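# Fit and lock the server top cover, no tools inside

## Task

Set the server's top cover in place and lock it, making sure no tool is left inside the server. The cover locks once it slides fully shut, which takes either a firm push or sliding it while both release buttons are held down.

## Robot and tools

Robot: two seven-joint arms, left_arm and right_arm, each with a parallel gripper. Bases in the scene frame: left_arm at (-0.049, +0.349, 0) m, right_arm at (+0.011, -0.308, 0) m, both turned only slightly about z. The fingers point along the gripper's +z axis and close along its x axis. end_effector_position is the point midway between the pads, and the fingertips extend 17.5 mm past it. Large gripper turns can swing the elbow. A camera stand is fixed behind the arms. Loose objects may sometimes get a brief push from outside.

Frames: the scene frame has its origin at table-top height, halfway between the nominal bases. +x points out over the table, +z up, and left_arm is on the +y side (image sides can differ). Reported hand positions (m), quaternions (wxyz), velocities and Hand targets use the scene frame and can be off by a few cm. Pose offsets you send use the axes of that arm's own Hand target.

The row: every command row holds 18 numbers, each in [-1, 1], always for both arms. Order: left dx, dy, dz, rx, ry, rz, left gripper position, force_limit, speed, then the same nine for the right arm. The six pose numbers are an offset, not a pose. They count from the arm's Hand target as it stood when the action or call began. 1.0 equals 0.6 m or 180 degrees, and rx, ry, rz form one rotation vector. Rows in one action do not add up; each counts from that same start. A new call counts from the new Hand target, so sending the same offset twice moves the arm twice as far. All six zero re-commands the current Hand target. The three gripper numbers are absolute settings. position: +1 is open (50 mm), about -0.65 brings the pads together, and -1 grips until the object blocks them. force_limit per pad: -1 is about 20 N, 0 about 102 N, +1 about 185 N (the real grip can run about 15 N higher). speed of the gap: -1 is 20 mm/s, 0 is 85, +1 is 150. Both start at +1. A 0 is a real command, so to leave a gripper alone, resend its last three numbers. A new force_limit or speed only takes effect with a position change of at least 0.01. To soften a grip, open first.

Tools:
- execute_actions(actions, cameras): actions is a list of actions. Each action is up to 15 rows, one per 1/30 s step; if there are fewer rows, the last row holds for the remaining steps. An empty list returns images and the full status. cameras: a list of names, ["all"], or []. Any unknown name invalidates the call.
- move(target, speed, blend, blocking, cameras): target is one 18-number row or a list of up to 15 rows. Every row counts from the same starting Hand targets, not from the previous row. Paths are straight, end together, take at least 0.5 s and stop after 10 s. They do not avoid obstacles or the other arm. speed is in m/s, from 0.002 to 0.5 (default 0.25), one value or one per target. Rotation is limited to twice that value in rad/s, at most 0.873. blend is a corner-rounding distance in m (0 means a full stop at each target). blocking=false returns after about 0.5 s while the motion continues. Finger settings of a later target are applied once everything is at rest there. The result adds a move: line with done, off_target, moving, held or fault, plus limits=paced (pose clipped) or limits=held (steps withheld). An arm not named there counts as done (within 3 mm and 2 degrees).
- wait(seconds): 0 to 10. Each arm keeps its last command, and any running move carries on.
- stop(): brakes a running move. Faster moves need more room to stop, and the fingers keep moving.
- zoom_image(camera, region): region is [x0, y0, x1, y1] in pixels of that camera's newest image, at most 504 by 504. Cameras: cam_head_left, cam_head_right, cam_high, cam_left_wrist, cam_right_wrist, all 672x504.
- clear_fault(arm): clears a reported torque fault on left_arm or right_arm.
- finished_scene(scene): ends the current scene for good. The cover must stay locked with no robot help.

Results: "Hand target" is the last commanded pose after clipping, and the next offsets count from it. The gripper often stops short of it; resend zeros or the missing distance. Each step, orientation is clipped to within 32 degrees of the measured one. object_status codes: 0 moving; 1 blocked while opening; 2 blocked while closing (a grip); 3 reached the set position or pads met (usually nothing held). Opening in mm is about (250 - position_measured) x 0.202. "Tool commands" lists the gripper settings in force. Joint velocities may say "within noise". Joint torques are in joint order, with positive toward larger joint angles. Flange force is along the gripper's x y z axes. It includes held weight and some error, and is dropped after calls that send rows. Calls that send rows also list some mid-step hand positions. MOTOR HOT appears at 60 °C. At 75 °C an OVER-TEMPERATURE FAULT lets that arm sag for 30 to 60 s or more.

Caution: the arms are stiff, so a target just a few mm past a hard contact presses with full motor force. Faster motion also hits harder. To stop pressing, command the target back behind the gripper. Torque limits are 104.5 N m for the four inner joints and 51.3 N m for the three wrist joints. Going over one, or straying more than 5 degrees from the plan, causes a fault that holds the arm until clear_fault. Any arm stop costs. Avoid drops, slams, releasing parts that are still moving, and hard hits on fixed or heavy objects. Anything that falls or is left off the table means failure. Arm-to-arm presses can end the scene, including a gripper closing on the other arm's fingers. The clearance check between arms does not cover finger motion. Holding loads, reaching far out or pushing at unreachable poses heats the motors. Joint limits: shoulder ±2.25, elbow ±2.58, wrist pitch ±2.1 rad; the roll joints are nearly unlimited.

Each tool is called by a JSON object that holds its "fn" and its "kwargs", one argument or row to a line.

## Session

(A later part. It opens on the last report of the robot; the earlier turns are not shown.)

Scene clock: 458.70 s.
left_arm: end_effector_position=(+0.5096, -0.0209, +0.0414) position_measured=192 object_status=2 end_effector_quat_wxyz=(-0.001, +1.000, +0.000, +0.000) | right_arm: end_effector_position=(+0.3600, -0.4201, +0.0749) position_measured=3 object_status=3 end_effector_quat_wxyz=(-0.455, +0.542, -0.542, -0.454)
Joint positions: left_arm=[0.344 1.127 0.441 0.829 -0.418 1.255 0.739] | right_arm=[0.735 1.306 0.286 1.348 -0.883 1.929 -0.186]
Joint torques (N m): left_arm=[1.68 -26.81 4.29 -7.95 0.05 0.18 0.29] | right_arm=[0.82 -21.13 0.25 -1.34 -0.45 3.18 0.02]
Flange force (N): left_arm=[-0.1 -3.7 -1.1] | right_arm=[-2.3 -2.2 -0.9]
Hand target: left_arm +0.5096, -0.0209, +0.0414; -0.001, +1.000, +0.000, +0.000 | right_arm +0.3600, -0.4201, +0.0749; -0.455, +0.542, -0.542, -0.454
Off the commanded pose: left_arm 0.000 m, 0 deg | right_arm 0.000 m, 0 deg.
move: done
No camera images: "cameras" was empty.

{"fn": "move", "kwargs": {
  "target": [0,0,-0.05,0,0,0,-1,-0.5,-1,0,0,0,0,0,0,1,1,1],
  "speed": 0.05,
  "cameras": ["cam_left_wrist","cam_high"]
}}

{"fn": "zoom_image", "kwargs": {
  "camera": "cam_high",
  "region": [285, 210, 375, 300]
}}

Scene clock: 462.37 s.
left_arm: end_effector_position=(+0.5097, -0.0209, +0.0715) position_measured=251 object_status=0 end_effector_quat_wxyz=(-0.001, +1.000, +0.000, +0.000) | right_arm: end_effector_position=(+0.3600, -0.4201, +0.0749) position_measured=3 object_status=3 end_effector_quat_wxyz=(-0.455, +0.542, -0.542, -0.454)
Joint positions: left_arm=[0.346 1.096 0.449 0.796 -0.411 1.316 0.73] | right_arm=[0.735 1.306 0.286 1.348 -0.883 1.929 -0.186]
Joint torques (N m): left_arm=[1.79 -26.89 4.3 -8.17 0.1 0.15 0.3] | right_arm=[0.82 -21.14 0.21 -1.27 -0.41 3.16 -0.03]
Flange force (N): left_arm=[0.1 -3.7 -0.8] | right_arm=[-2.2 -2.3 -1.1]
Hand target: left_arm +0.5097, -0.0209, +0.0714; -0.001, +1.000, +0.000, +0.000 | right_arm +0.3600, -0.4201, +0.0749; -0.455, +0.542, -0.542, -0.454
Off the commanded pose: left_arm 0.000 m, 0 deg | right_arm 0.000 m, 0 deg.
move: done
camera_calibration:
cam_left_wrist: T_world_to_cam=[[0.999095, -0.0385883, 0.0179126, -0.509813], [-0.0383271, -0.999157, -0.0147031, 0.0637953], [0.0184649, 0.0140033, -0.999731, 0.229947], [0, 0, 0, 1]] pos_world=[0.507551, 0.0408487, 0.239956]
Images, in order (width x height): cam_high 672x504, cam_left_wrist 672x504.

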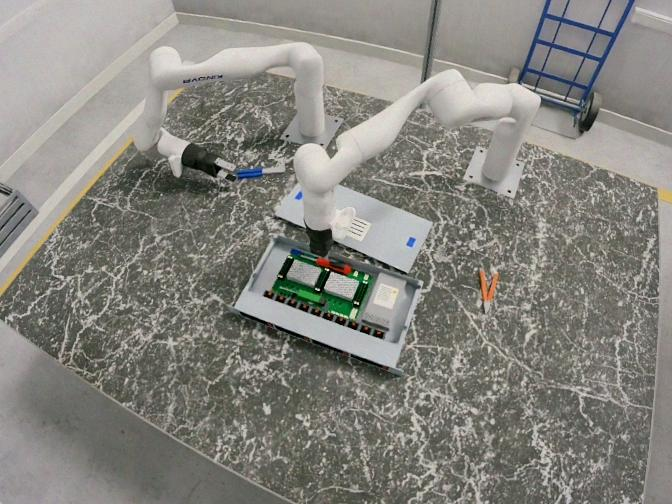

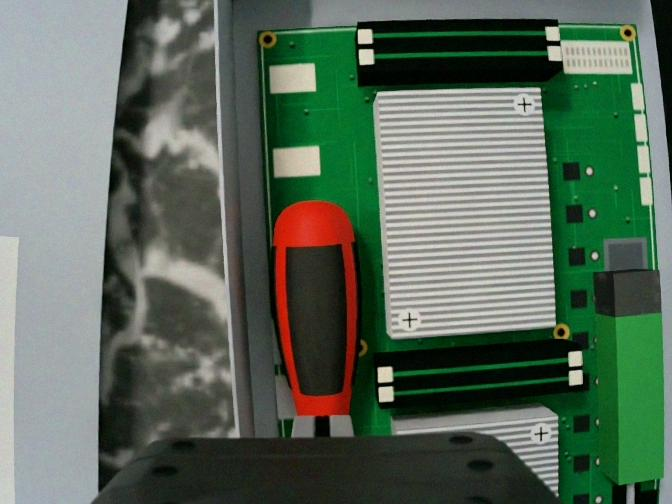

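Scaled by 5.600 from the camera's 672x504 image, which has a finer 960x720 frame.

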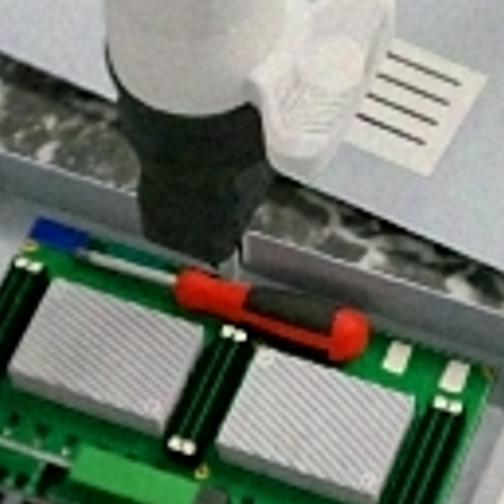

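{"fn": "zoom_image", "kwargs": {
  "camera": "cam_left_wrist",
  "region": [210, 330, 410, 450]
}}

{"fn": "zoom_image", "kwargs": {
  "camera": "cam_high",
  "region": [288, 240, 358, 290]
}}

Scaled by 2.520.

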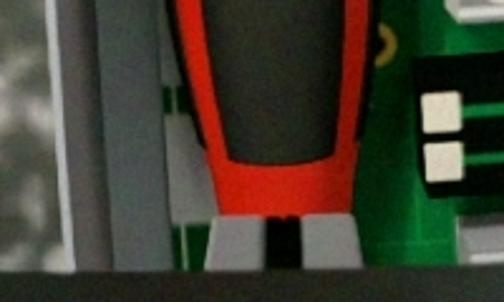

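Scaled by 7.200 from the camera's 672x504 image, which has a finer 960x720 frame.

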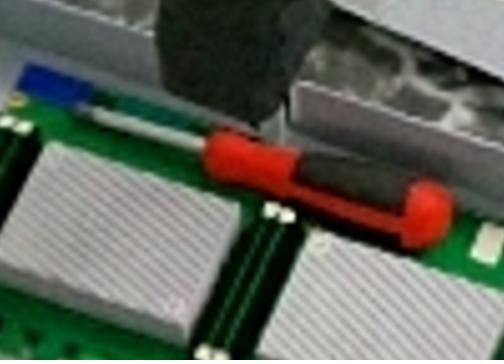

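{"fn": "move", "kwargs": {
  "target": [
    [0.0013,0.0168,0,0,0,0,0.109,0,0,0,0,0,0,0,0,1,1,1],
    [0.0013,0.0168,0.0565,0,0,0,0.109,0,0,0,0,0,0,0,0,1,1,1]
  ],
  "speed": [0.1,0.05],
  "cameras": []
}}

Scene clock: 506.53 s.
left_arm: end_effector_position=(+0.5104, -0.0310, +0.0374) position_measured=137 object_status=3 end_effector_quat_wxyz=(-0.001, +1.000, +0.000, +0.000) | right_arm: end_effector_position=(+0.3600, -0.4201, +0.0749) position_measured=3 object_status=3 end_effector_quat_wxyz=(-0.455, +0.542, -0.542, -0.454)
Joint positions: left_arm=[0.364 1.15 0.44 0.787 -0.42 1.271 0.742] | right_arm=[0.735 1.306 0.286 1.348 -0.883 1.929 -0.186]
Joint torques (N m): left_arm=[1.88 -27.31 4.37 -8.04 0.09 0.22 0.26] | right_arm=[0.81 -21.1 0.3 -1.32 -0.46 3.19 -0.02]
Flange force (N): left_arm=[-0.2 -4.0 -0.7] | right_arm=[-2.4 -2.1 -0.9]
Hand target: left_arm +0.5104, -0.0310, +0.0375; +0.000, +1.000, +0.000, +0.000 | right_arm +0.3600, -0.4201, +0.0749; -0.455, +0.542, -0.542, -0.454
Off the commanded pose: left_arm 0.000 m, 0 deg | right_arm 0.000 m, 0 deg.
move: done
No camera images: "cameras" was empty.

{"fn": "move", "kwargs": {
  "target": [0,0,0.005,0,0,0,0.109,0,0,0,0,0,0,0,0,1,1,1],
  "speed": 0.03,
  "cameras": []
}}

Scene clock: 509.77 s.
left_arm: end_effector_position=(+0.5104, -0.0310, +0.0345) position_measured=137 object_status=3 end_effector_quat_wxyz=(-0.001, +1.000, +0.000, +0.000) | right_arm: end_effector_position=(+0.3600, -0.4201, +0.0749) position_measured=3 object_status=3 end_effector_quat_wxyz=(-0.455, +0.542, -0.542, -0.454)
Joint positions: left_arm=[0.363 1.153 0.439 0.79 -0.42 1.265 0.743] | right_arm=[0.735 1.306 0.286 1.348 -0.883 1.929 -0.186]
Joint torques (N m): left_arm=[1.79 -27.23 4.37 -8.05 0.09 0.18 0.29] | right_arm=[0.82 -21.15 0.2 -1.3 -0.42 3.14 -0.03]
Flange force (N): left_arm=[-0.4 -4.0 -0.8] | right_arm=[-2.2 -2.2 -1.1]
Hand target: left_arm +0.5104, -0.0310, +0.0345; -0.001, +1.000, +0.000, +0.000 | right_arm +0.3600, -0.4201, +0.0749; -0.455, +0.542, -0.542, -0.454
Off the commanded pose: left_arm 0.000 m, 0 deg | right_arm 0.000 m, 0 deg.
move: done
No camera images: "cameras" was empty.

{"fn": "move", "kwargs": {
  "target": [
    [0,0,0.0033,0,0,0,0.109,0,0,0,0,0,0,0,0,1,1,1],
    [0,0,0.0033,0,0,0,-1,-0.4,-1,0,0,0,0,0,0,1,1,1]
  ],
  "speed": 0.03,
  "cameras": []
}}

Scene clock: 514.03 s.
left_arm: end_effector_position=(+0.5104, -0.0309, +0.0325) position_measured=160 object_status=2 end_effector_quat_wxyz=(-0.001, +1.000, +0.000, +0.000) | right_arm: end_effector_position=(+0.3600, -0.4201, +0.0749) position_measured=3 object_status=3 end_effector_quat_wxyz=(-0.455, +0.542, -0.542, -0.454)
Joint positions: left_arm=[0.363 1.155 0.439 0.792 -0.421 1.261 0.744] | right_arm=[0.735 1.306 0.286 1.348 -0.883 1.929 -0.186]
Joint torques (N m): left_arm=[1.82 -27.19 4.38 -7.88 0.1 0.25 0.26] | right_arm=[0.78 -21.12 0.21 -1.36 -0.43 3.18 0.01]
Flange force (N): left_arm=[0.2 -3.6 -0.9] | right_arm=[-2.4 -2.1 -0.9]
Hand target: left_arm +0.5104, -0.0309, +0.0325; -0.001, +1.000, +0.000, +0.000 | right_arm +0.3600, -0.4201, +0.0749; -0.455, +0.542, -0.542, -0.454
Off the commanded pose: left_arm 0.000 m, 0 deg | right_arm 0.000 m, 0 deg.
move: done
No camera images: "cameras" was empty.

{"fn": "move", "kwargs": {
  "target": [0,0,-0.2125,0,0,0,-1,-0.4,-1,0,0,0,0,0,0,1,1,1],
  "speed": 0.12,
  "cameras": ["cam_left_wrist","cam_high"]
}}

{"fn": "zoom_image", "kwargs": {
  "camera": "cam_high",
  "region": [270, 180, 410, 340]
}}

Scene clock: 523.27 s.
left_arm: end_effector_position=(+0.5105, -0.0311, +0.1600) position_measured=160 object_status=2 end_effector_quat_wxyz=(+0.000, +1.000, +0.000, +0.000) | right_arm: end_effector_position=(+0.3600, -0.4201, +0.0749) position_measured=3 object_status=3 end_effector_quat_wxyz=(-0.455, +0.542, -0.542, -0.454)
Joint positions: left_arm=[0.393 1.063 0.464 0.569 -0.402 1.561 0.693] | right_arm=[0.735 1.306 0.286 1.348 -0.883 1.929 -0.186]
Joint torques (N m): left_arm=[1.83 -27.52 3.7 -8.74 0.09 0.21 0.28] | right_arm=[0.82 -21.1 0.28 -1.28 -0.41 3.21 0.01]
Flange force (N): left_arm=[-1.2 -4.6 0.7] | right_arm=[-2.3 -2.4 -1.0]
Hand target: left_arm +0.5105, -0.0311, +0.1600; -0.001, +1.000, +0.000, +0.000 | right_arm +0.3600, -0.4201, +0.0749; -0.455, +0.542, -0.542, -0.454
Off the commanded pose: left_arm 0.000 m, 0 deg | right_arm 0.000 m, 0 deg.
move: done
camera_calibration:
cam_left_wrist: T_world_to_cam=[[0.999098, -0.0385853, 0.0177167, -0.512529], [-0.0383288, -0.999159, -0.0145955, 0.0549015], [0.018265, 0.0139033, -0.999737, 0.318658], [0, 0, 0, 1]] pos_world=[0.508351, 0.0306488, 0.328456]
Images, in order (width x height): cam_high 672x504, cam_left_wrist 672x504.

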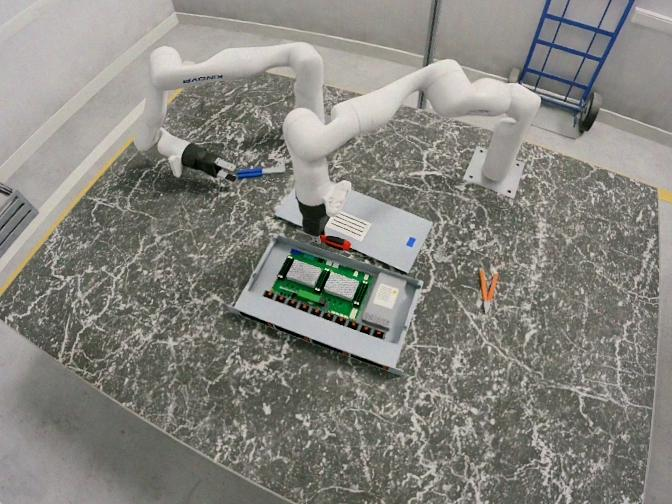

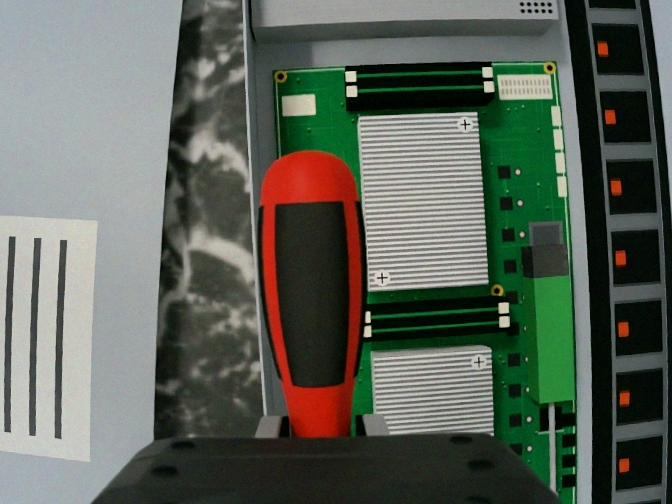

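Scaled by 3.150 from the camera's 672x504 image, which has a finer 960x720 frame.

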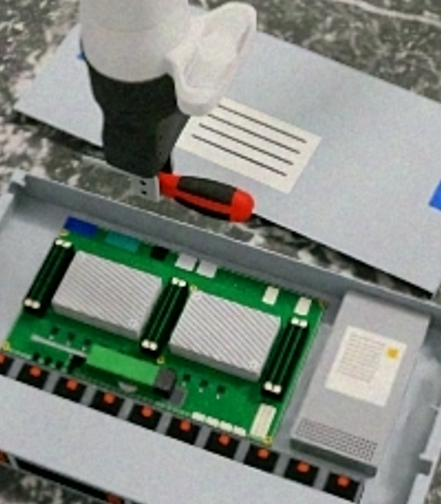

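{"fn": "move", "kwargs": {
  "target": [
    [0.1492,-0.685,0,0,0,0,-1,-0.4,-1,0,0,0,0,0,0,1,1,1],
    [0.1492,-0.685,0.2142,0,0,0,-1,-0.4,-1,0,0,0,0,0,0,1,1,1]
  ],
  "speed": [0.3,0.1],
  "cameras": ["cam_left_wrist","cam_head_left"]
}}

Scene clock: 531.37 s.
left_arm: end_effector_position=(+0.6000, +0.3801, +0.0318) position_measured=160 object_status=2 end_effector_quat_wxyz=(-0.001, +1.000, +0.000, +0.000) | right_arm: end_effector_position=(+0.3600, -0.4201, +0.0749) position_measured=3 object_status=3 end_effector_quat_wxyz=(-0.455, +0.542, -0.542, -0.454)
Joint positions: left_arm=[-0.313 1.085 0.444 0.968 -0.427 1.168 0.139] | right_arm=[0.735 1.306 0.286 1.348 -0.883 1.929 -0.186]
Joint torques (N m): left_arm=[1.8 -26.73 4.77 -7.99 0.03 0.13 0.25] | right_arm=[0.8 -21.07 0.26 -1.31 -0.41 3.14 0.01]
Flange force (N): left_arm=[-2.0 -3.1 0.0] | right_arm=[-2.4 -2.3 -1.1]
Hand target: left_arm +0.6001, +0.3800, +0.0319; -0.001, +1.000, +0.000, +0.000 | right_arm +0.3600, -0.4201, +0.0749; -0.455, +0.542, -0.542, -0.454
Off the commanded pose: left_arm 0.000 m, 0 deg | right_arm 0.000 m, 0 deg.
move: done
camera_calibration:
cam_left_wrist: T_world_to_cam=[[0.999104, -0.0384861, 0.0176098, -0.583934], [-0.0382276, -0.99916, -0.0147893, 0.467295], [0.0181642, 0.0141028, -0.999736, 0.183012], [0, 0, 0, 1]] pos_world=[0.59795, 0.441848, 0.200157]
Images, in order (width x height): cam_head_left 672x504, cam_left_wrist 672x504.

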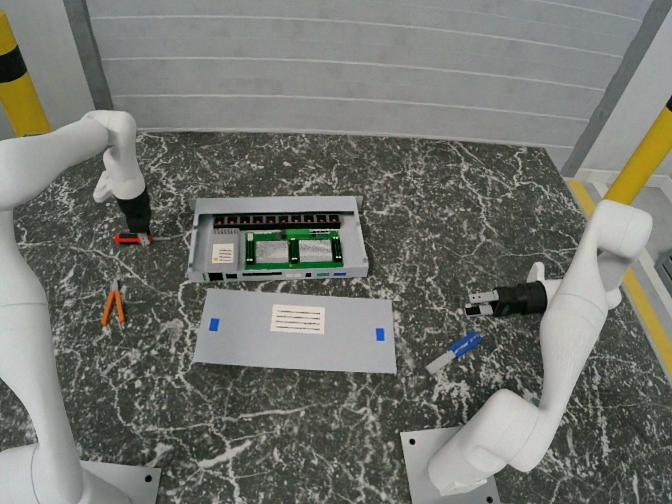

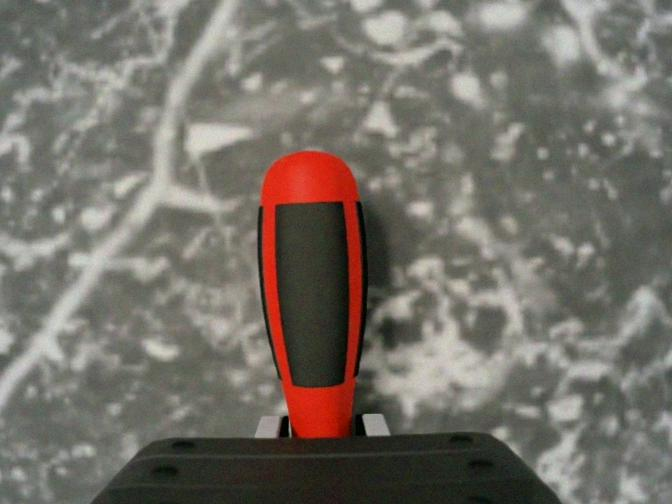

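{"fn": "move", "kwargs": {
  "target": [
    [0,0,0.0052,0,0,0,-1,-0.4,-1,0,0,0,0,0,0,1,1,1],
    [0,0,0.0052,0,0,0,0.3,-0.4,-0.8,0,0,0,0,0,0,1,1,1],
    [0,0,-0.197,0,0,0,0.3,-0.4,-0.8,0,0,0,0,0,0,1,1,1],
    [0.0283,0.6833,-0.197,0,0,0,0.3,-0.4,-0.8,0,0,0,0,0,0,1,1,1]
  ],
  "speed": [0.03,0.05,0.2,0.35],
  "cameras": ["cam_left_wrist","cam_high","cam_head_left"]
}}

{"fn": "zoom_image", "kwargs": {
  "camera": "cam_left_wrist",
  "region": [200, 150, 500, 450]
}}

{"fn": "zoom_image", "kwargs": {
  "camera": "cam_high",
  "region": [240, 250, 360, 340]
}}

Scene clock: 548.57 s.
left_arm: end_effector_position=(+0.6162, -0.0296, +0.1494) position_measured=107 object_status=3 end_effector_quat_wxyz=(+0.041, +0.996, +0.000, +0.073) | right_arm: end_effector_position=(+0.3600, -0.4201, +0.0749) position_measured=3 object_status=3 end_effector_quat_wxyz=(-0.455, +0.542, -0.542, -0.454)
Joint positions: left_arm=[0.42 1.302 0.453 0.035 -0.446 1.64 0.494] | right_arm=[0.735 1.306 0.286 1.348 -0.883 1.929 -0.186]
Joint torques (N m): left_arm=[1.79 -29.56 1.84 -8.65 0.15 -0.4 0.28] | right_arm=[0.79 -21.12 0.22 -1.37 -0.46 3.16 0.02]
Flange force (N): left_arm=no reading | right_arm=[-2.4 -2.1 -0.9]
Hand target: left_arm +0.6170, -0.0301, +0.1496; -0.001, +1.000, +0.000, +0.000 | right_arm +0.3600, -0.4201, +0.0749; -0.455, +0.542, -0.542, -0.454
Off the commanded pose: left_arm 0.001 m, 10 deg | right_arm 0.000 m, 0 deg.
elbow stopped short (left arm): the move would have taken joint 4 (elbow) straighter than the controller allows.
move: off_target (left_arm)
camera_calibration:
cam_left_wrist: T_world_to_cam=[[0.98546, -0.0307533, 0.167103, -0.631681], [-0.0418648, -0.997111, 0.0633835, 0.0509065], [0.164671, -0.0694577, -0.9839, 0.211049], [0, 0, 0, 1]] pos_world=[0.589874, 0.0459921, 0.30998]
Images, in order (width x height): cam_head_left 672x504, cam_high 672x504, cam_left_wrist 672x504.

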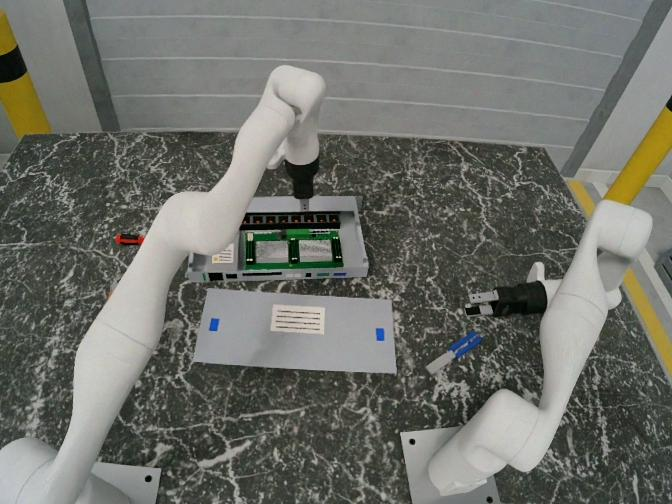

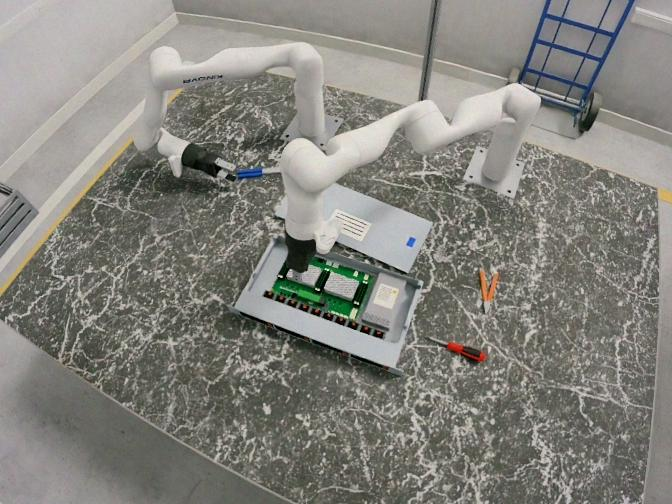

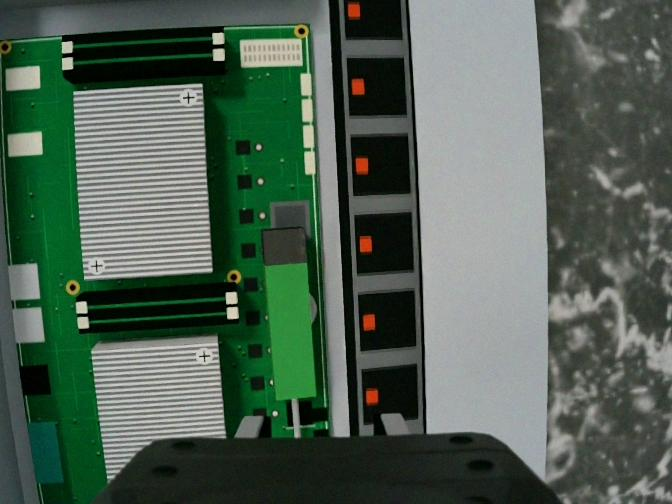

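Scaled by 1.680.

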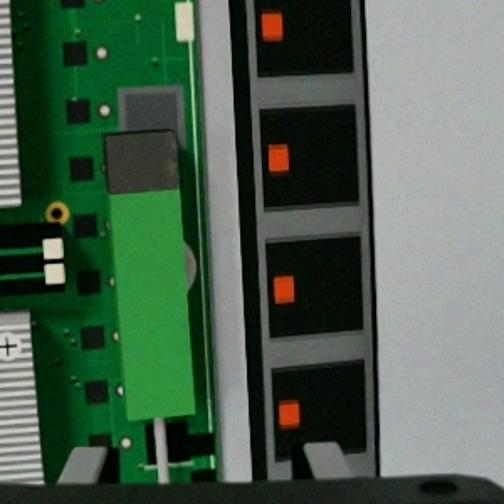

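Scaled by 4.200 from the camera's 672x504 image, which has a finer 960x720 frame.

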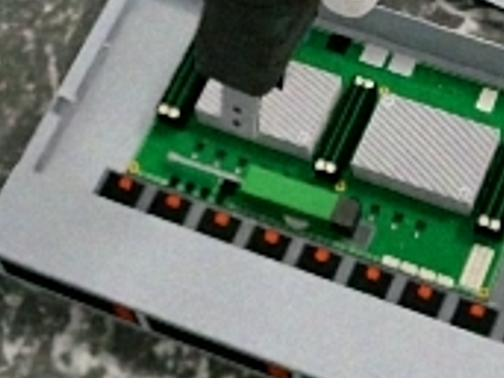

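{"fn": "move", "kwargs": {
  "target": [
    [-0.1,-0.25,-0.167,0,0,0,0.3,-0.4,-0.8,-0.2134,0,-0.0377,0,0,0,1,1,1],
    [-0.278,-0.55,-0.167,0,0,0,0.3,-0.4,-0.8,-0.3183,-0.4333,0.604,-0.3437,0.3437,-0.4097,0.505,0,0]
  ],
  "speed": 0.35,
  "blend": [0.05,0],
  "cameras": ["cam_right_wrist","cam_high"]
}}

Scene clock: 575.77 s.
left_arm: end_effector_position=(+0.4504, +0.2999, +0.2503) position_measured=107 object_status=3 end_effector_quat_wxyz=(+0.000, +1.000, +0.000, +0.000) | right_arm: end_effector_position=(+0.6200, -0.0301, +0.2002) position_measured=77 object_status=3 end_effector_quat_wxyz=(+0.000, +1.000, +0.000, +0.000)
Joint positions: left_arm=[-0.323 0.527 0.535 1.341 -0.267 1.345 0.269] | right_arm=[-0.504 1.016 0.333 0.51 -0.282 1.637 -0.379]
Joint torques (N m): left_arm=[1.87 -18.18 3.86 -8.74 0.08 0.17 0.27] | right_arm=[0.72 -25.97 1.55 -8.55 0.15 -0.13 -0.07]
Flange force (N): left_arm=[-1.3 -4.6 -0.6] | right_arm=no reading
Hand target: left_arm +0.4504, +0.2999, +0.2503; -0.001, +1.000, +0.000, +0.000 | right_arm +0.6200, -0.0301, +0.2002; +0.000, +1.000, +0.000, +0.000
Off the commanded pose: left_arm 0.000 m, 0 deg | right_arm 0.000 m, 0 deg.
move: done
camera_calibration:
cam_right_wrist: T_world_to_cam=[[0.999812, -0.00641171, -0.0183199, -0.616855], [-0.00613445, -0.999866, 0.0151504, 0.0197594], [-0.0184146, -0.0150352, -0.999717, 0.377543], [0, 0, 0, 1]] pos_world=[0.623813, 0.0214781, 0.365836]
Images, in order (width x height): cam_high 672x504, cam_right_wrist 672x504.

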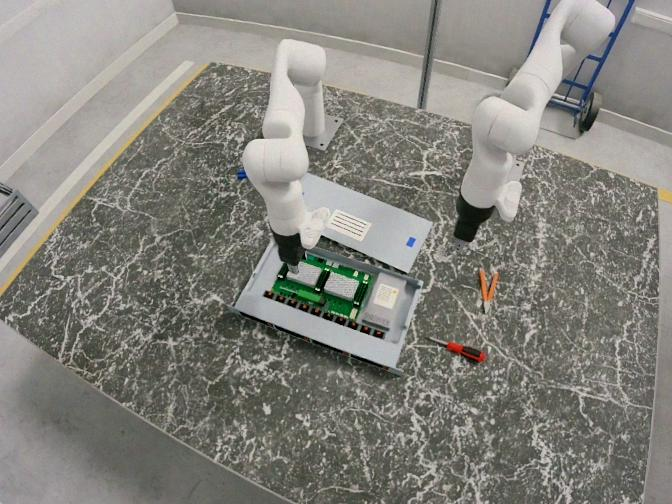

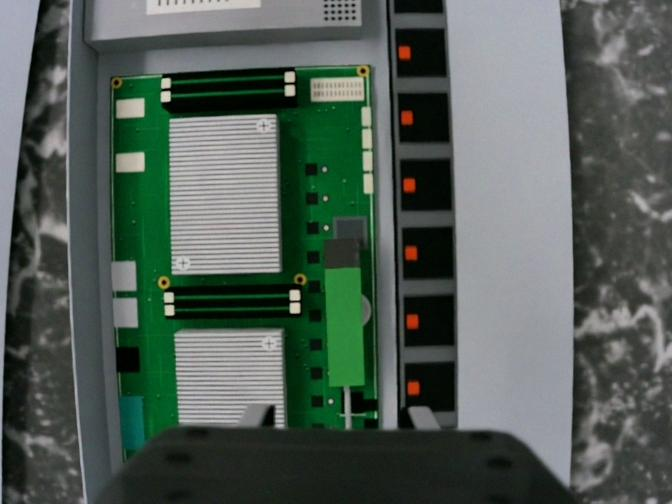

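{"fn": "move", "kwargs": {
  "target": [
    [0,0,0,0,0,0,0.3,-0.4,-0.8,0.0033,0.0015,0.2587,0,0,0,0.175,0,0],
    [0,0,0,0,0,0,0.3,-0.4,-0.8,0.0033,0.0015,0.2787,0,0,0,0.175,0,0]
  ],
  "speed": [0.2,0.04],
  "cameras": ["cam_right_wrist","cam_high"]
}}

{"fn": "zoom_image", "kwargs": {
  "camera": "cam_high",
  "region": [240, 240, 360, 330]
}}

{"fn": "zoom_image", "kwargs": {
  "camera": "cam_right_wrist",
  "region": [200, 200, 500, 450]
}}

Scene clock: 599.93 s.
left_arm: end_effector_position=(+0.4504, +0.2999, +0.2503) position_measured=107 object_status=3 end_effector_quat_wxyz=(-0.001, +1.000, +0.000, +0.000) | right_arm: end_effector_position=(+0.6221, -0.0311, +0.0329) position_measured=126 object_status=3 end_effector_quat_wxyz=(+0.000, +1.000, +0.000, +0.000)
Joint positions: left_arm=[-0.323 0.527 0.535 1.341 -0.267 1.345 0.269] | right_arm=[-0.532 1.121 0.308 0.833 -0.294 1.221 -0.327]
Joint torques (N m): left_arm=[1.82 -18.16 3.85 -8.67 0.13 0.15 0.29] | right_arm=[0.71 -26.17 2.21 -7.98 0.11 -0.14 -0.07]
Flange force (N): left_arm=[-1.0 -4.5 -0.8] | right_arm=[-0.4 -1.1 -2.7]
Hand target: left_arm +0.4504, +0.2999, +0.2503; -0.001, +1.000, +0.000, +0.000 | right_arm +0.6221, -0.0310, +0.0330; +0.000, +1.000, +0.000, +0.000
Off the commanded pose: left_arm 0.000 m, 0 deg | right_arm 0.000 m, 0 deg.
move: done
camera_calibration:
cam_right_wrist: T_world_to_cam=[[0.999812, -0.00641171, -0.0183199, -0.622025], [-0.00613445, -0.999866, 0.0151504, 0.0213055], [-0.0184146, -0.0150352, -0.999717, 0.210414], [0, 0, 0, 1]] pos_world=[0.625913, 0.0204781, 0.198636]
Images, in order (width x height): cam_high 672x504, cam_right_wrist 672x504.

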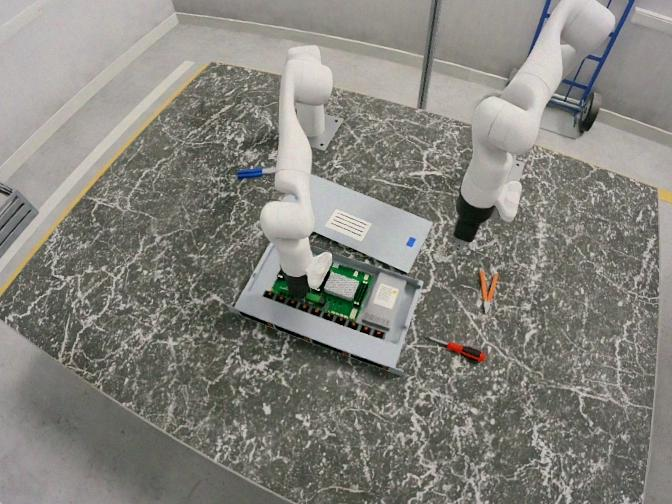

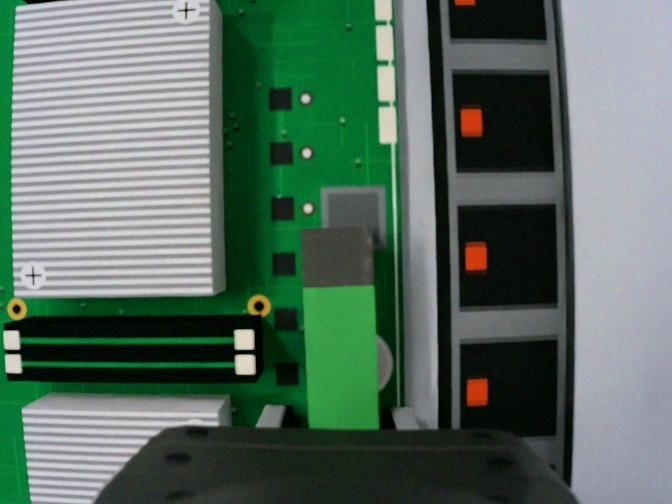

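Scaled by 4.200 from the camera's 672x504 image, which has a finer 960x720 frame.

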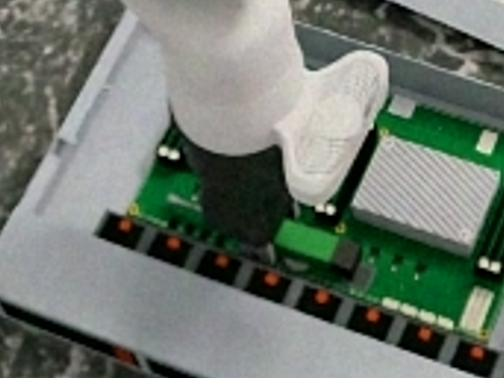

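Scaled by 1.680.

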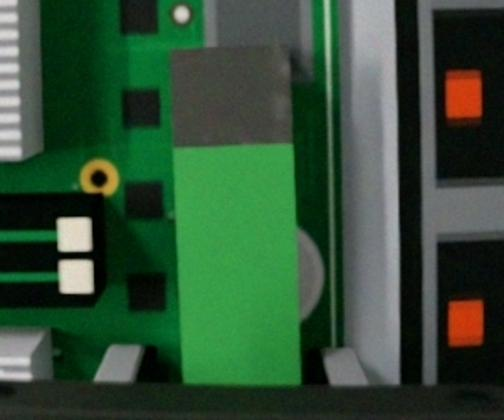

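{"fn": "move", "kwargs": {
  "target": [
    [0,0,0,0,0,0,0.3,-0.4,-0.8,0.002,0,0.005,0,0,0,0.175,0,0],
    [0,0,0,0,0,0,0.3,-0.4,-0.8,0.002,0,0.005,0,0,0,-1,-0.4,-1],
    [0,0,0,0,0,0,0.3,-0.4,-0.8,0.002,0,-0.06,0,0,0,-1,-0.4,-1]
  ],
  "speed": [0.03,0.05,0.06],
  "cameras": ["cam_right_wrist"]
}}

Scene clock: 606.83 s.
left_arm: end_effector_position=(+0.4504, +0.2999, +0.2503) position_measured=107 object_status=3 end_effector_quat_wxyz=(-0.001, +1.000, +0.000, +0.000) | right_arm: end_effector_position=(+0.6233, -0.0310, +0.0691) position_measured=165 object_status=2 end_effector_quat_wxyz=(+0.000, +1.000, +0.000, +0.000)
Joint positions: left_arm=[-0.323 0.527 0.535 1.341 -0.267 1.345 0.269] | right_arm=[-0.529 1.086 0.315 0.789 -0.288 1.298 -0.334]
Joint torques (N m): left_arm=[1.83 -18.12 3.84 -8.71 0.09 0.12 0.28] | right_arm=[0.71 -26.43 2.12 -8.27 0.17 -0.2 -0.04]
Flange force (N): left_arm=[-1.2 -4.5 -0.8] | right_arm=[0.3 -1.4 -2.4]
Hand target: left_arm +0.4504, +0.2999, +0.2503; -0.001, +1.000, +0.000, +0.000 | right_arm +0.6233, -0.0310, +0.0690; +0.000, +1.000, +0.000, +0.000
Off the commanded pose: left_arm 0.000 m, 0 deg | right_arm 0.000 m, 0 deg.
move: done
camera_calibration:
cam_right_wrist: T_world_to_cam=[[0.999815, -0.00640779, -0.0181206, -0.622611], [-0.00613538, -0.999868, 0.0150492, 0.0208903], [-0.0182146, -0.0149353, -0.999723, 0.246402], [0, 0, 0, 1]] pos_world=[0.627113, 0.0205781, 0.234737]
Images, in order (width x height): cam_right_wrist 672x504.

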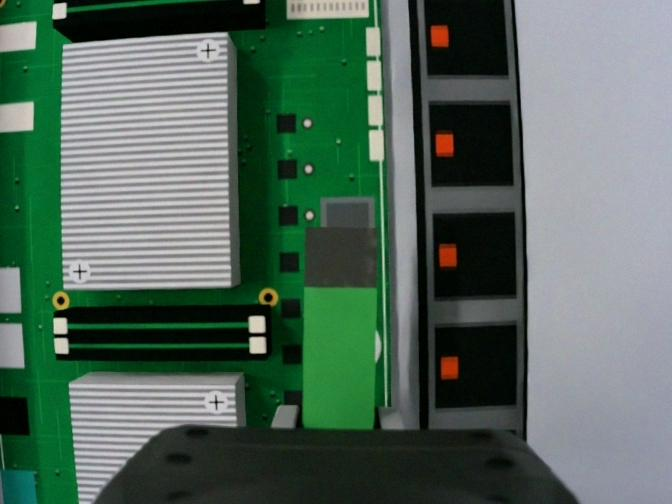

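{"fn": "move", "kwargs": {
  "target": [
    [0,0,0,0,0,0,0.3,-0.4,-0.8,0,0,-0.15,0,0,0,-1,-0.4,-1],
    [0,0,0,0,0,0,0.3,-0.4,-0.8,0.0445,0.63,-0.15,0,0,0,-1,-0.4,-1],
    [0,0,0,0,0,0,0.3,-0.4,-0.8,0.0445,0.63,0.0723,0,0,0,-1,-0.4,-1],
    [0,0,0,0,0,0,0.3,-0.4,-0.8,0.0445,0.63,0.0723,0,0,0,0.2,-0.4,-0.8],
    [0,0,0,0,0,0,0.3,-0.4,-0.8,0.0445,0.63,-0.15,0,0,0,0.2,-0.4,-0.8]
  ],
  "speed": [0.2,0.35,0.12,0.05,0.2],
  "blend": [0.03,0.03,0,0,0],
  "cameras": ["all"]
}}

Scene clock: 615.57 s.
left_arm: end_effector_position=(+0.4504, +0.2999, +0.2503) position_measured=107 object_status=3 end_effector_quat_wxyz=(-0.001, +1.000, +0.000, +0.000) | right_arm: end_effector_position=(+0.6499, -0.4090, +0.1591) position_measured=123 object_status=3 end_effector_quat_wxyz=(+0.000, +1.000, +0.000, +0.000)
Joint positions: left_arm=[-0.323 0.527 0.535 1.341 -0.267 1.345 0.269] | right_arm=[0.04 0.939 0.33 0.812 -0.267 1.421 0.245]
Joint torques (N m): left_arm=[1.82 -18.17 3.84 -8.76 0.05 0.15 0.31] | right_arm=[0.82 -24.75 2.03 -8.34 0.14 -0.13 -0.07]
Flange force (N): left_arm=[-1.4 -4.6 -0.6] | right_arm=[0.9 -1.2 -2.9]
Hand target: left_arm +0.4504, +0.2999, +0.2503; -0.001, +1.000, +0.000, +0.000 | right_arm +0.6499, -0.4090, +0.1591; +0.000, +1.000, +0.000, +0.000
Off the commanded pose: left_arm 0.000 m, 0 deg | right_arm 0.000 m, 0 deg.
move: done
camera_calibration:
cam_left_wrist: T_world_to_cam=[[0.999096, -0.0385877, 0.0178128, -0.44135], [-0.038328, -0.999157, -0.0146993, 0.38468], [0.018365, 0.0140033, -0.999733, 0.405348], [0, 0, 0, 1]] pos_world=[0.448251, 0.361649, 0.418756]
cam_right_wrist: T_world_to_cam=[[0.999812, -0.00631218, -0.0183209, -0.649997], [-0.00603491, -0.999867, 0.01515, -0.358348], [-0.0184141, -0.0150366, -0.999717, 0.33131], [0, 0, 0, 1]] pos_world=[0.653813, -0.357422, 0.324736]

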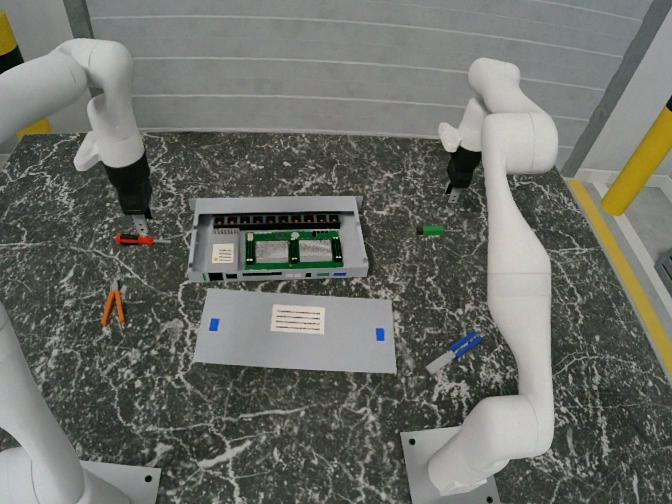

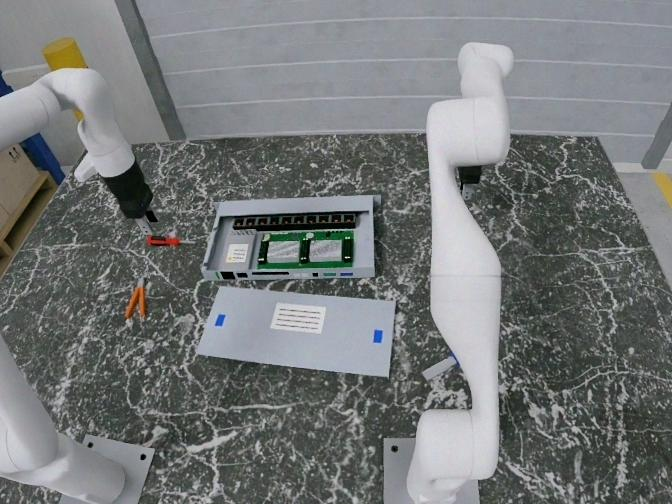

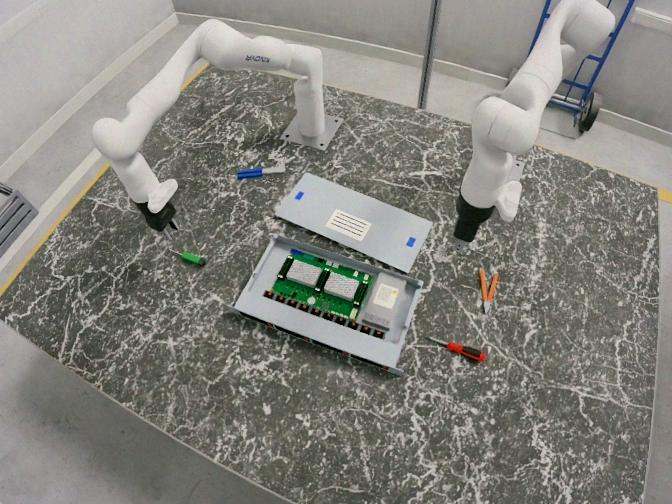

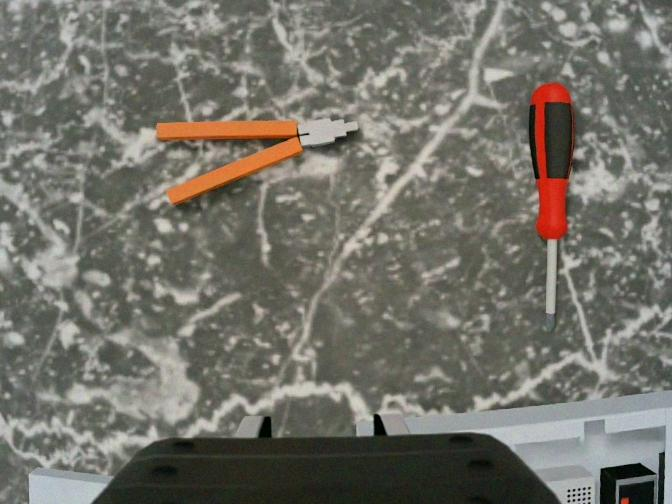

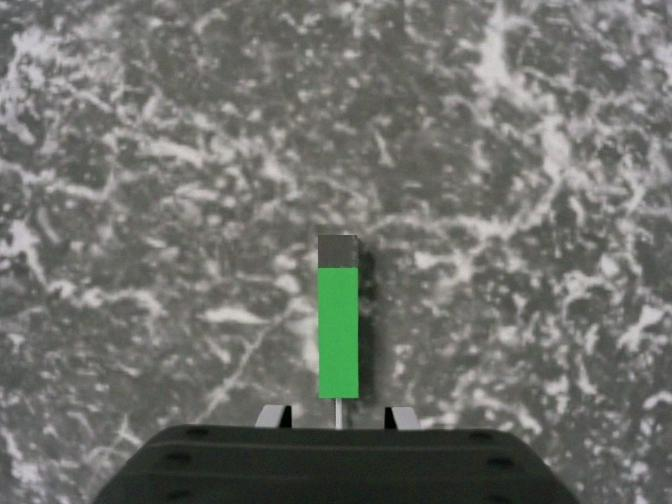

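{"fn": "zoom_image", "kwargs": {
  "camera": "cam_high",
  "region": [225, 225, 430, 380]
}}

{"fn": "zoom_image", "kwargs": {
  "camera": "cam_head_right",
  "region": [190, 180, 400, 290]
}}

{"fn": "zoom_image", "kwargs": {
  "camera": "cam_high",
  "region": [265, 165, 445, 280]
}}

Scaled by 2.459 from the camera's 672x504 image, which has a finer 960x720 frame.

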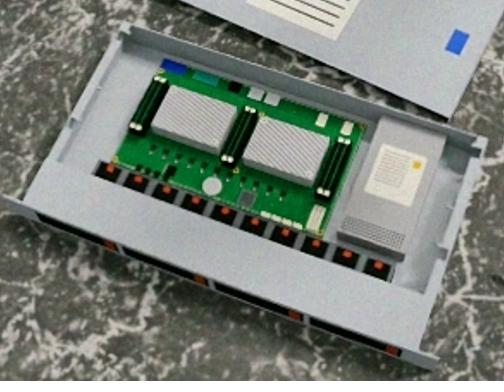

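Scaled by 2.400 from the camera's 672x504 image, which has a finer 960x720 frame.

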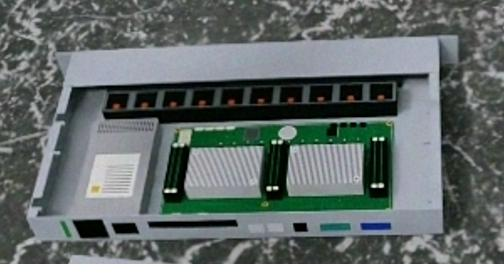

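Scaled by 2.800 from the camera's 672x504 image, which has a finer 960x720 frame.

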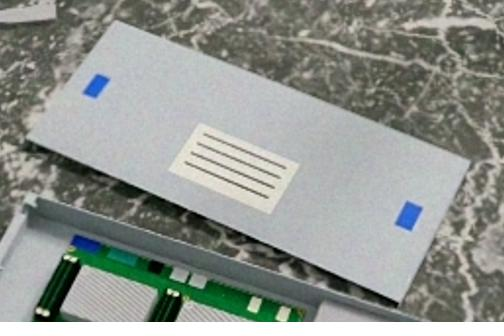

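{"fn": "move", "kwargs": {
  "target": [
    [-0.25,0.5,-0.083,0,0.3333,0,0.01,-0.4,-0.8,0,0,0,0,0,0,0.2,-0.4,-0.8],
    [-0.3923,0.5332,0.2172,0,0.3333,0,0.01,-0.4,-0.8,0,0,0,0,0,0,0.2,-0.4,-0.8]
  ],
  "speed": 0.25,
  "blend": [0.03,0],
  "cameras": ["cam_left_wrist","cam_high","cam_head_left"]
}}

Scene clock: 655.30 s.
left_arm: end_effector_position=(+0.2148, -0.0199, +0.1199) position_measured=151 object_status=3 end_effector_quat_wxyz=(+0.000, +0.866, +0.000, +0.500) | right_arm: end_effector_position=(+0.6499, -0.4090, +0.1591) position_measured=123 object_status=3 end_effector_quat_wxyz=(+0.000, +1.000, +0.000, +0.000)
Joint positions: left_arm=[1.095 0.867 0.595 2.141 -1.557 1.489 2.91] | right_arm=[0.04 0.939 0.33 0.812 -0.267 1.421 0.245]
Joint torques (N m): left_arm=[1.85 -16.96 2.88 -1.49 -0.52 3.13 0.21] | right_arm=[0.79 -24.83 2.03 -8.42 0.14 -0.12 -0.08]
Flange force (N): left_arm=[5.0 1.0 4.0] | right_arm=[0.6 -1.2 -2.7]
Hand target: left_arm +0.2148, -0.0199, +0.1198; +0.000, +0.866, +0.000, +0.500 | right_arm +0.6499, -0.4090, +0.1591; +0.000, +1.000, +0.000, +0.000
Off the commanded pose: left_arm 0.000 m, 0 deg | right_arm 0.000 m, 0 deg.
move: done
camera_calibration:
cam_left_wrist: T_world_to_cam=[[0.484166, -0.0392565, 0.874095, -0.208079], [-0.00745804, -0.999142, -0.0407415, 0.0507631], [0.874945, 0.0132066, -0.484043, 0.0378538], [0, 0, 0, 1]] pos_world=[0.0680032, 0.0420512, 0.202272]
Images, in order (width x height): cam_head_left 672x504, cam_high 672x504, cam_left_wrist 672x504.

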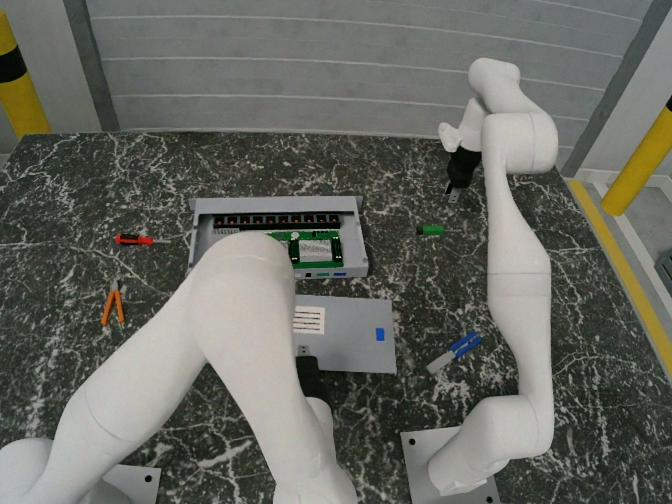

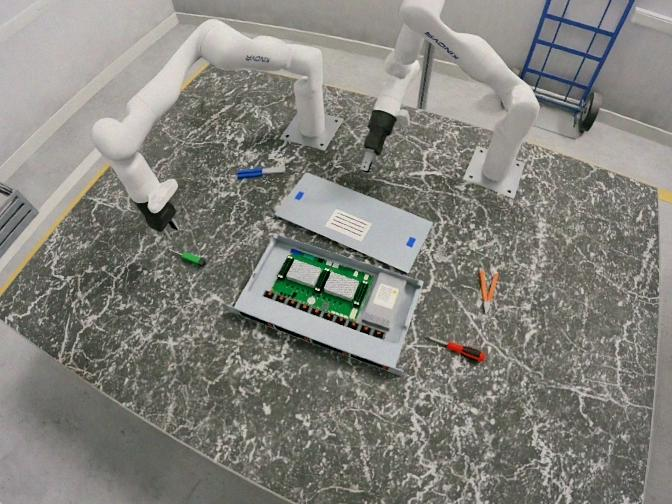

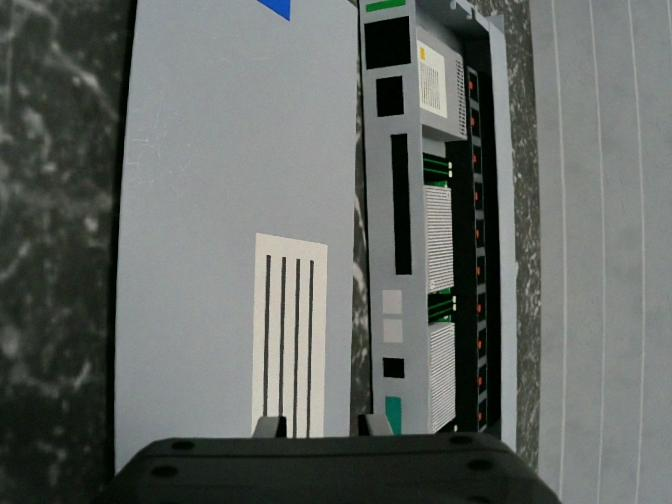

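{"fn": "move", "kwargs": {
  "target": [-0.1125,0,0.0711,-0.02646,0,0.01528,0.01,-0.4,-0.8,0,0,0,0,0,0,0.2,-0.4,-0.8],
  "speed": 0.12,
  "cameras": ["cam_left_wrist","cam_high","cam_head_right"]
}}

{"fn": "zoom_image", "kwargs": {
  "camera": "cam_left_wrist",
  "region": [180, 330, 420, 450]
}}

{"fn": "zoom_image", "kwargs": {
  "camera": "cam_high",
  "region": [320, 120, 420, 220]
}}

Scene clock: 678.20 s.
left_arm: end_effector_position=(+0.2179, -0.0198, +0.0401) position_measured=151 object_status=3 end_effector_quat_wxyz=(+0.024, +0.865, -0.042, +0.499) | right_arm: end_effector_position=(+0.6499, -0.4090, +0.1591) position_measured=123 object_status=3 end_effector_quat_wxyz=(+0.000, +1.000, +0.000, +0.000)
Joint positions: left_arm=[1.129 1.077 0.502 2.2 -1.774 1.49 3.123] | right_arm=[0.04 0.939 0.33 0.812 -0.267 1.421 0.245]
Joint torques (N m): left_arm=[1.9 -17.82 2.51 0.59 0.12 3.22 0.19] | right_arm=[0.77 -24.79 2.09 -8.44 0.14 -0.15 -0.1]
Flange force (N): left_arm=[4.0 1.0 5.1] | right_arm=[0.5 -1.1 -2.7]
Hand target: left_arm +0.2179, -0.0198, +0.0400; +0.024, +0.865, -0.042, +0.499 | right_arm +0.6499, -0.4090, +0.1591; +0.000, +1.000, +0.000, +0.000
Off the commanded pose: left_arm 0.000 m, 0 deg | right_arm 0.000 m, 0 deg.
move: done
camera_calibration:
cam_left_wrist: T_world_to_cam=[[0.478274, -0.0853984, 0.874049, -0.139419], [-0.10324, -0.993827, -0.0406093, 0.0685723], [0.872121, -0.070814, -0.484138, -0.00448775], [0, 0, 0, 1]] pos_world=[0.0776737, 0.055925, 0.122471]
Images, in order (width x height): cam_head_right 672x504, cam_high 672x504, cam_left_wrist 672x504.

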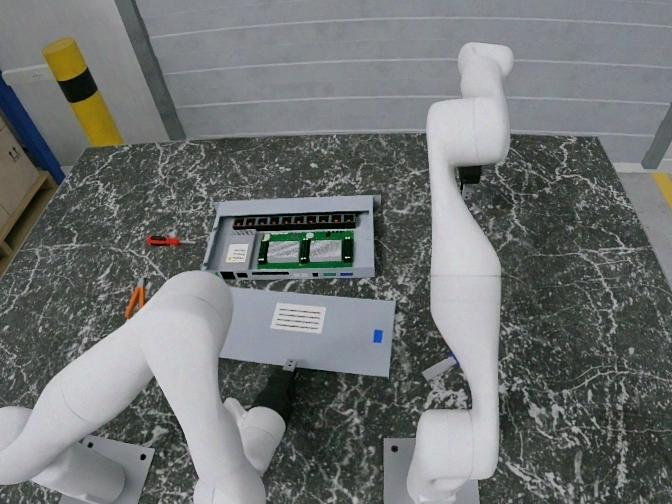

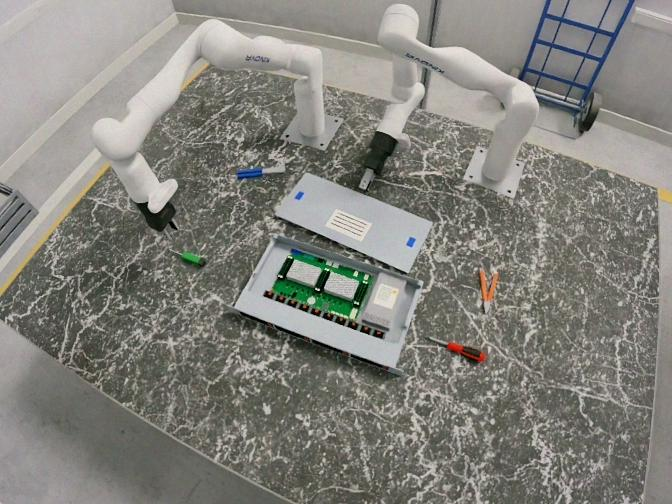

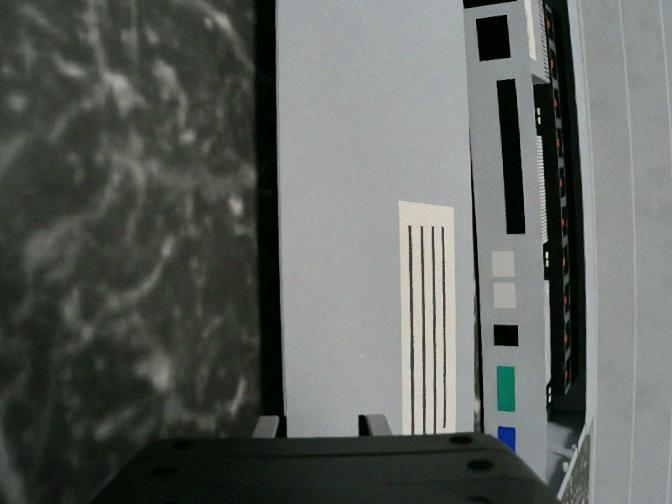

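Scaled by 2.100.

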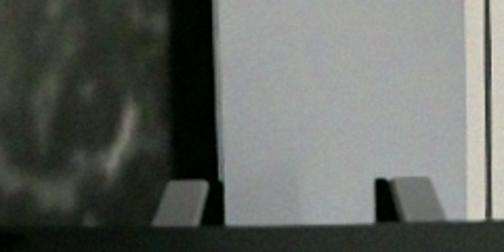

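Scaled by 5.040 from the camera's 672x504 image, which has a finer 960x720 frame.

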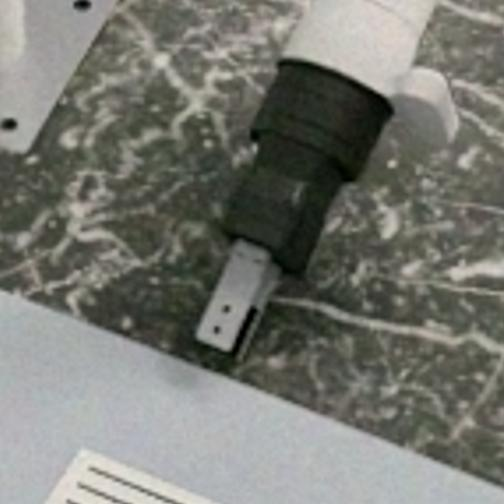

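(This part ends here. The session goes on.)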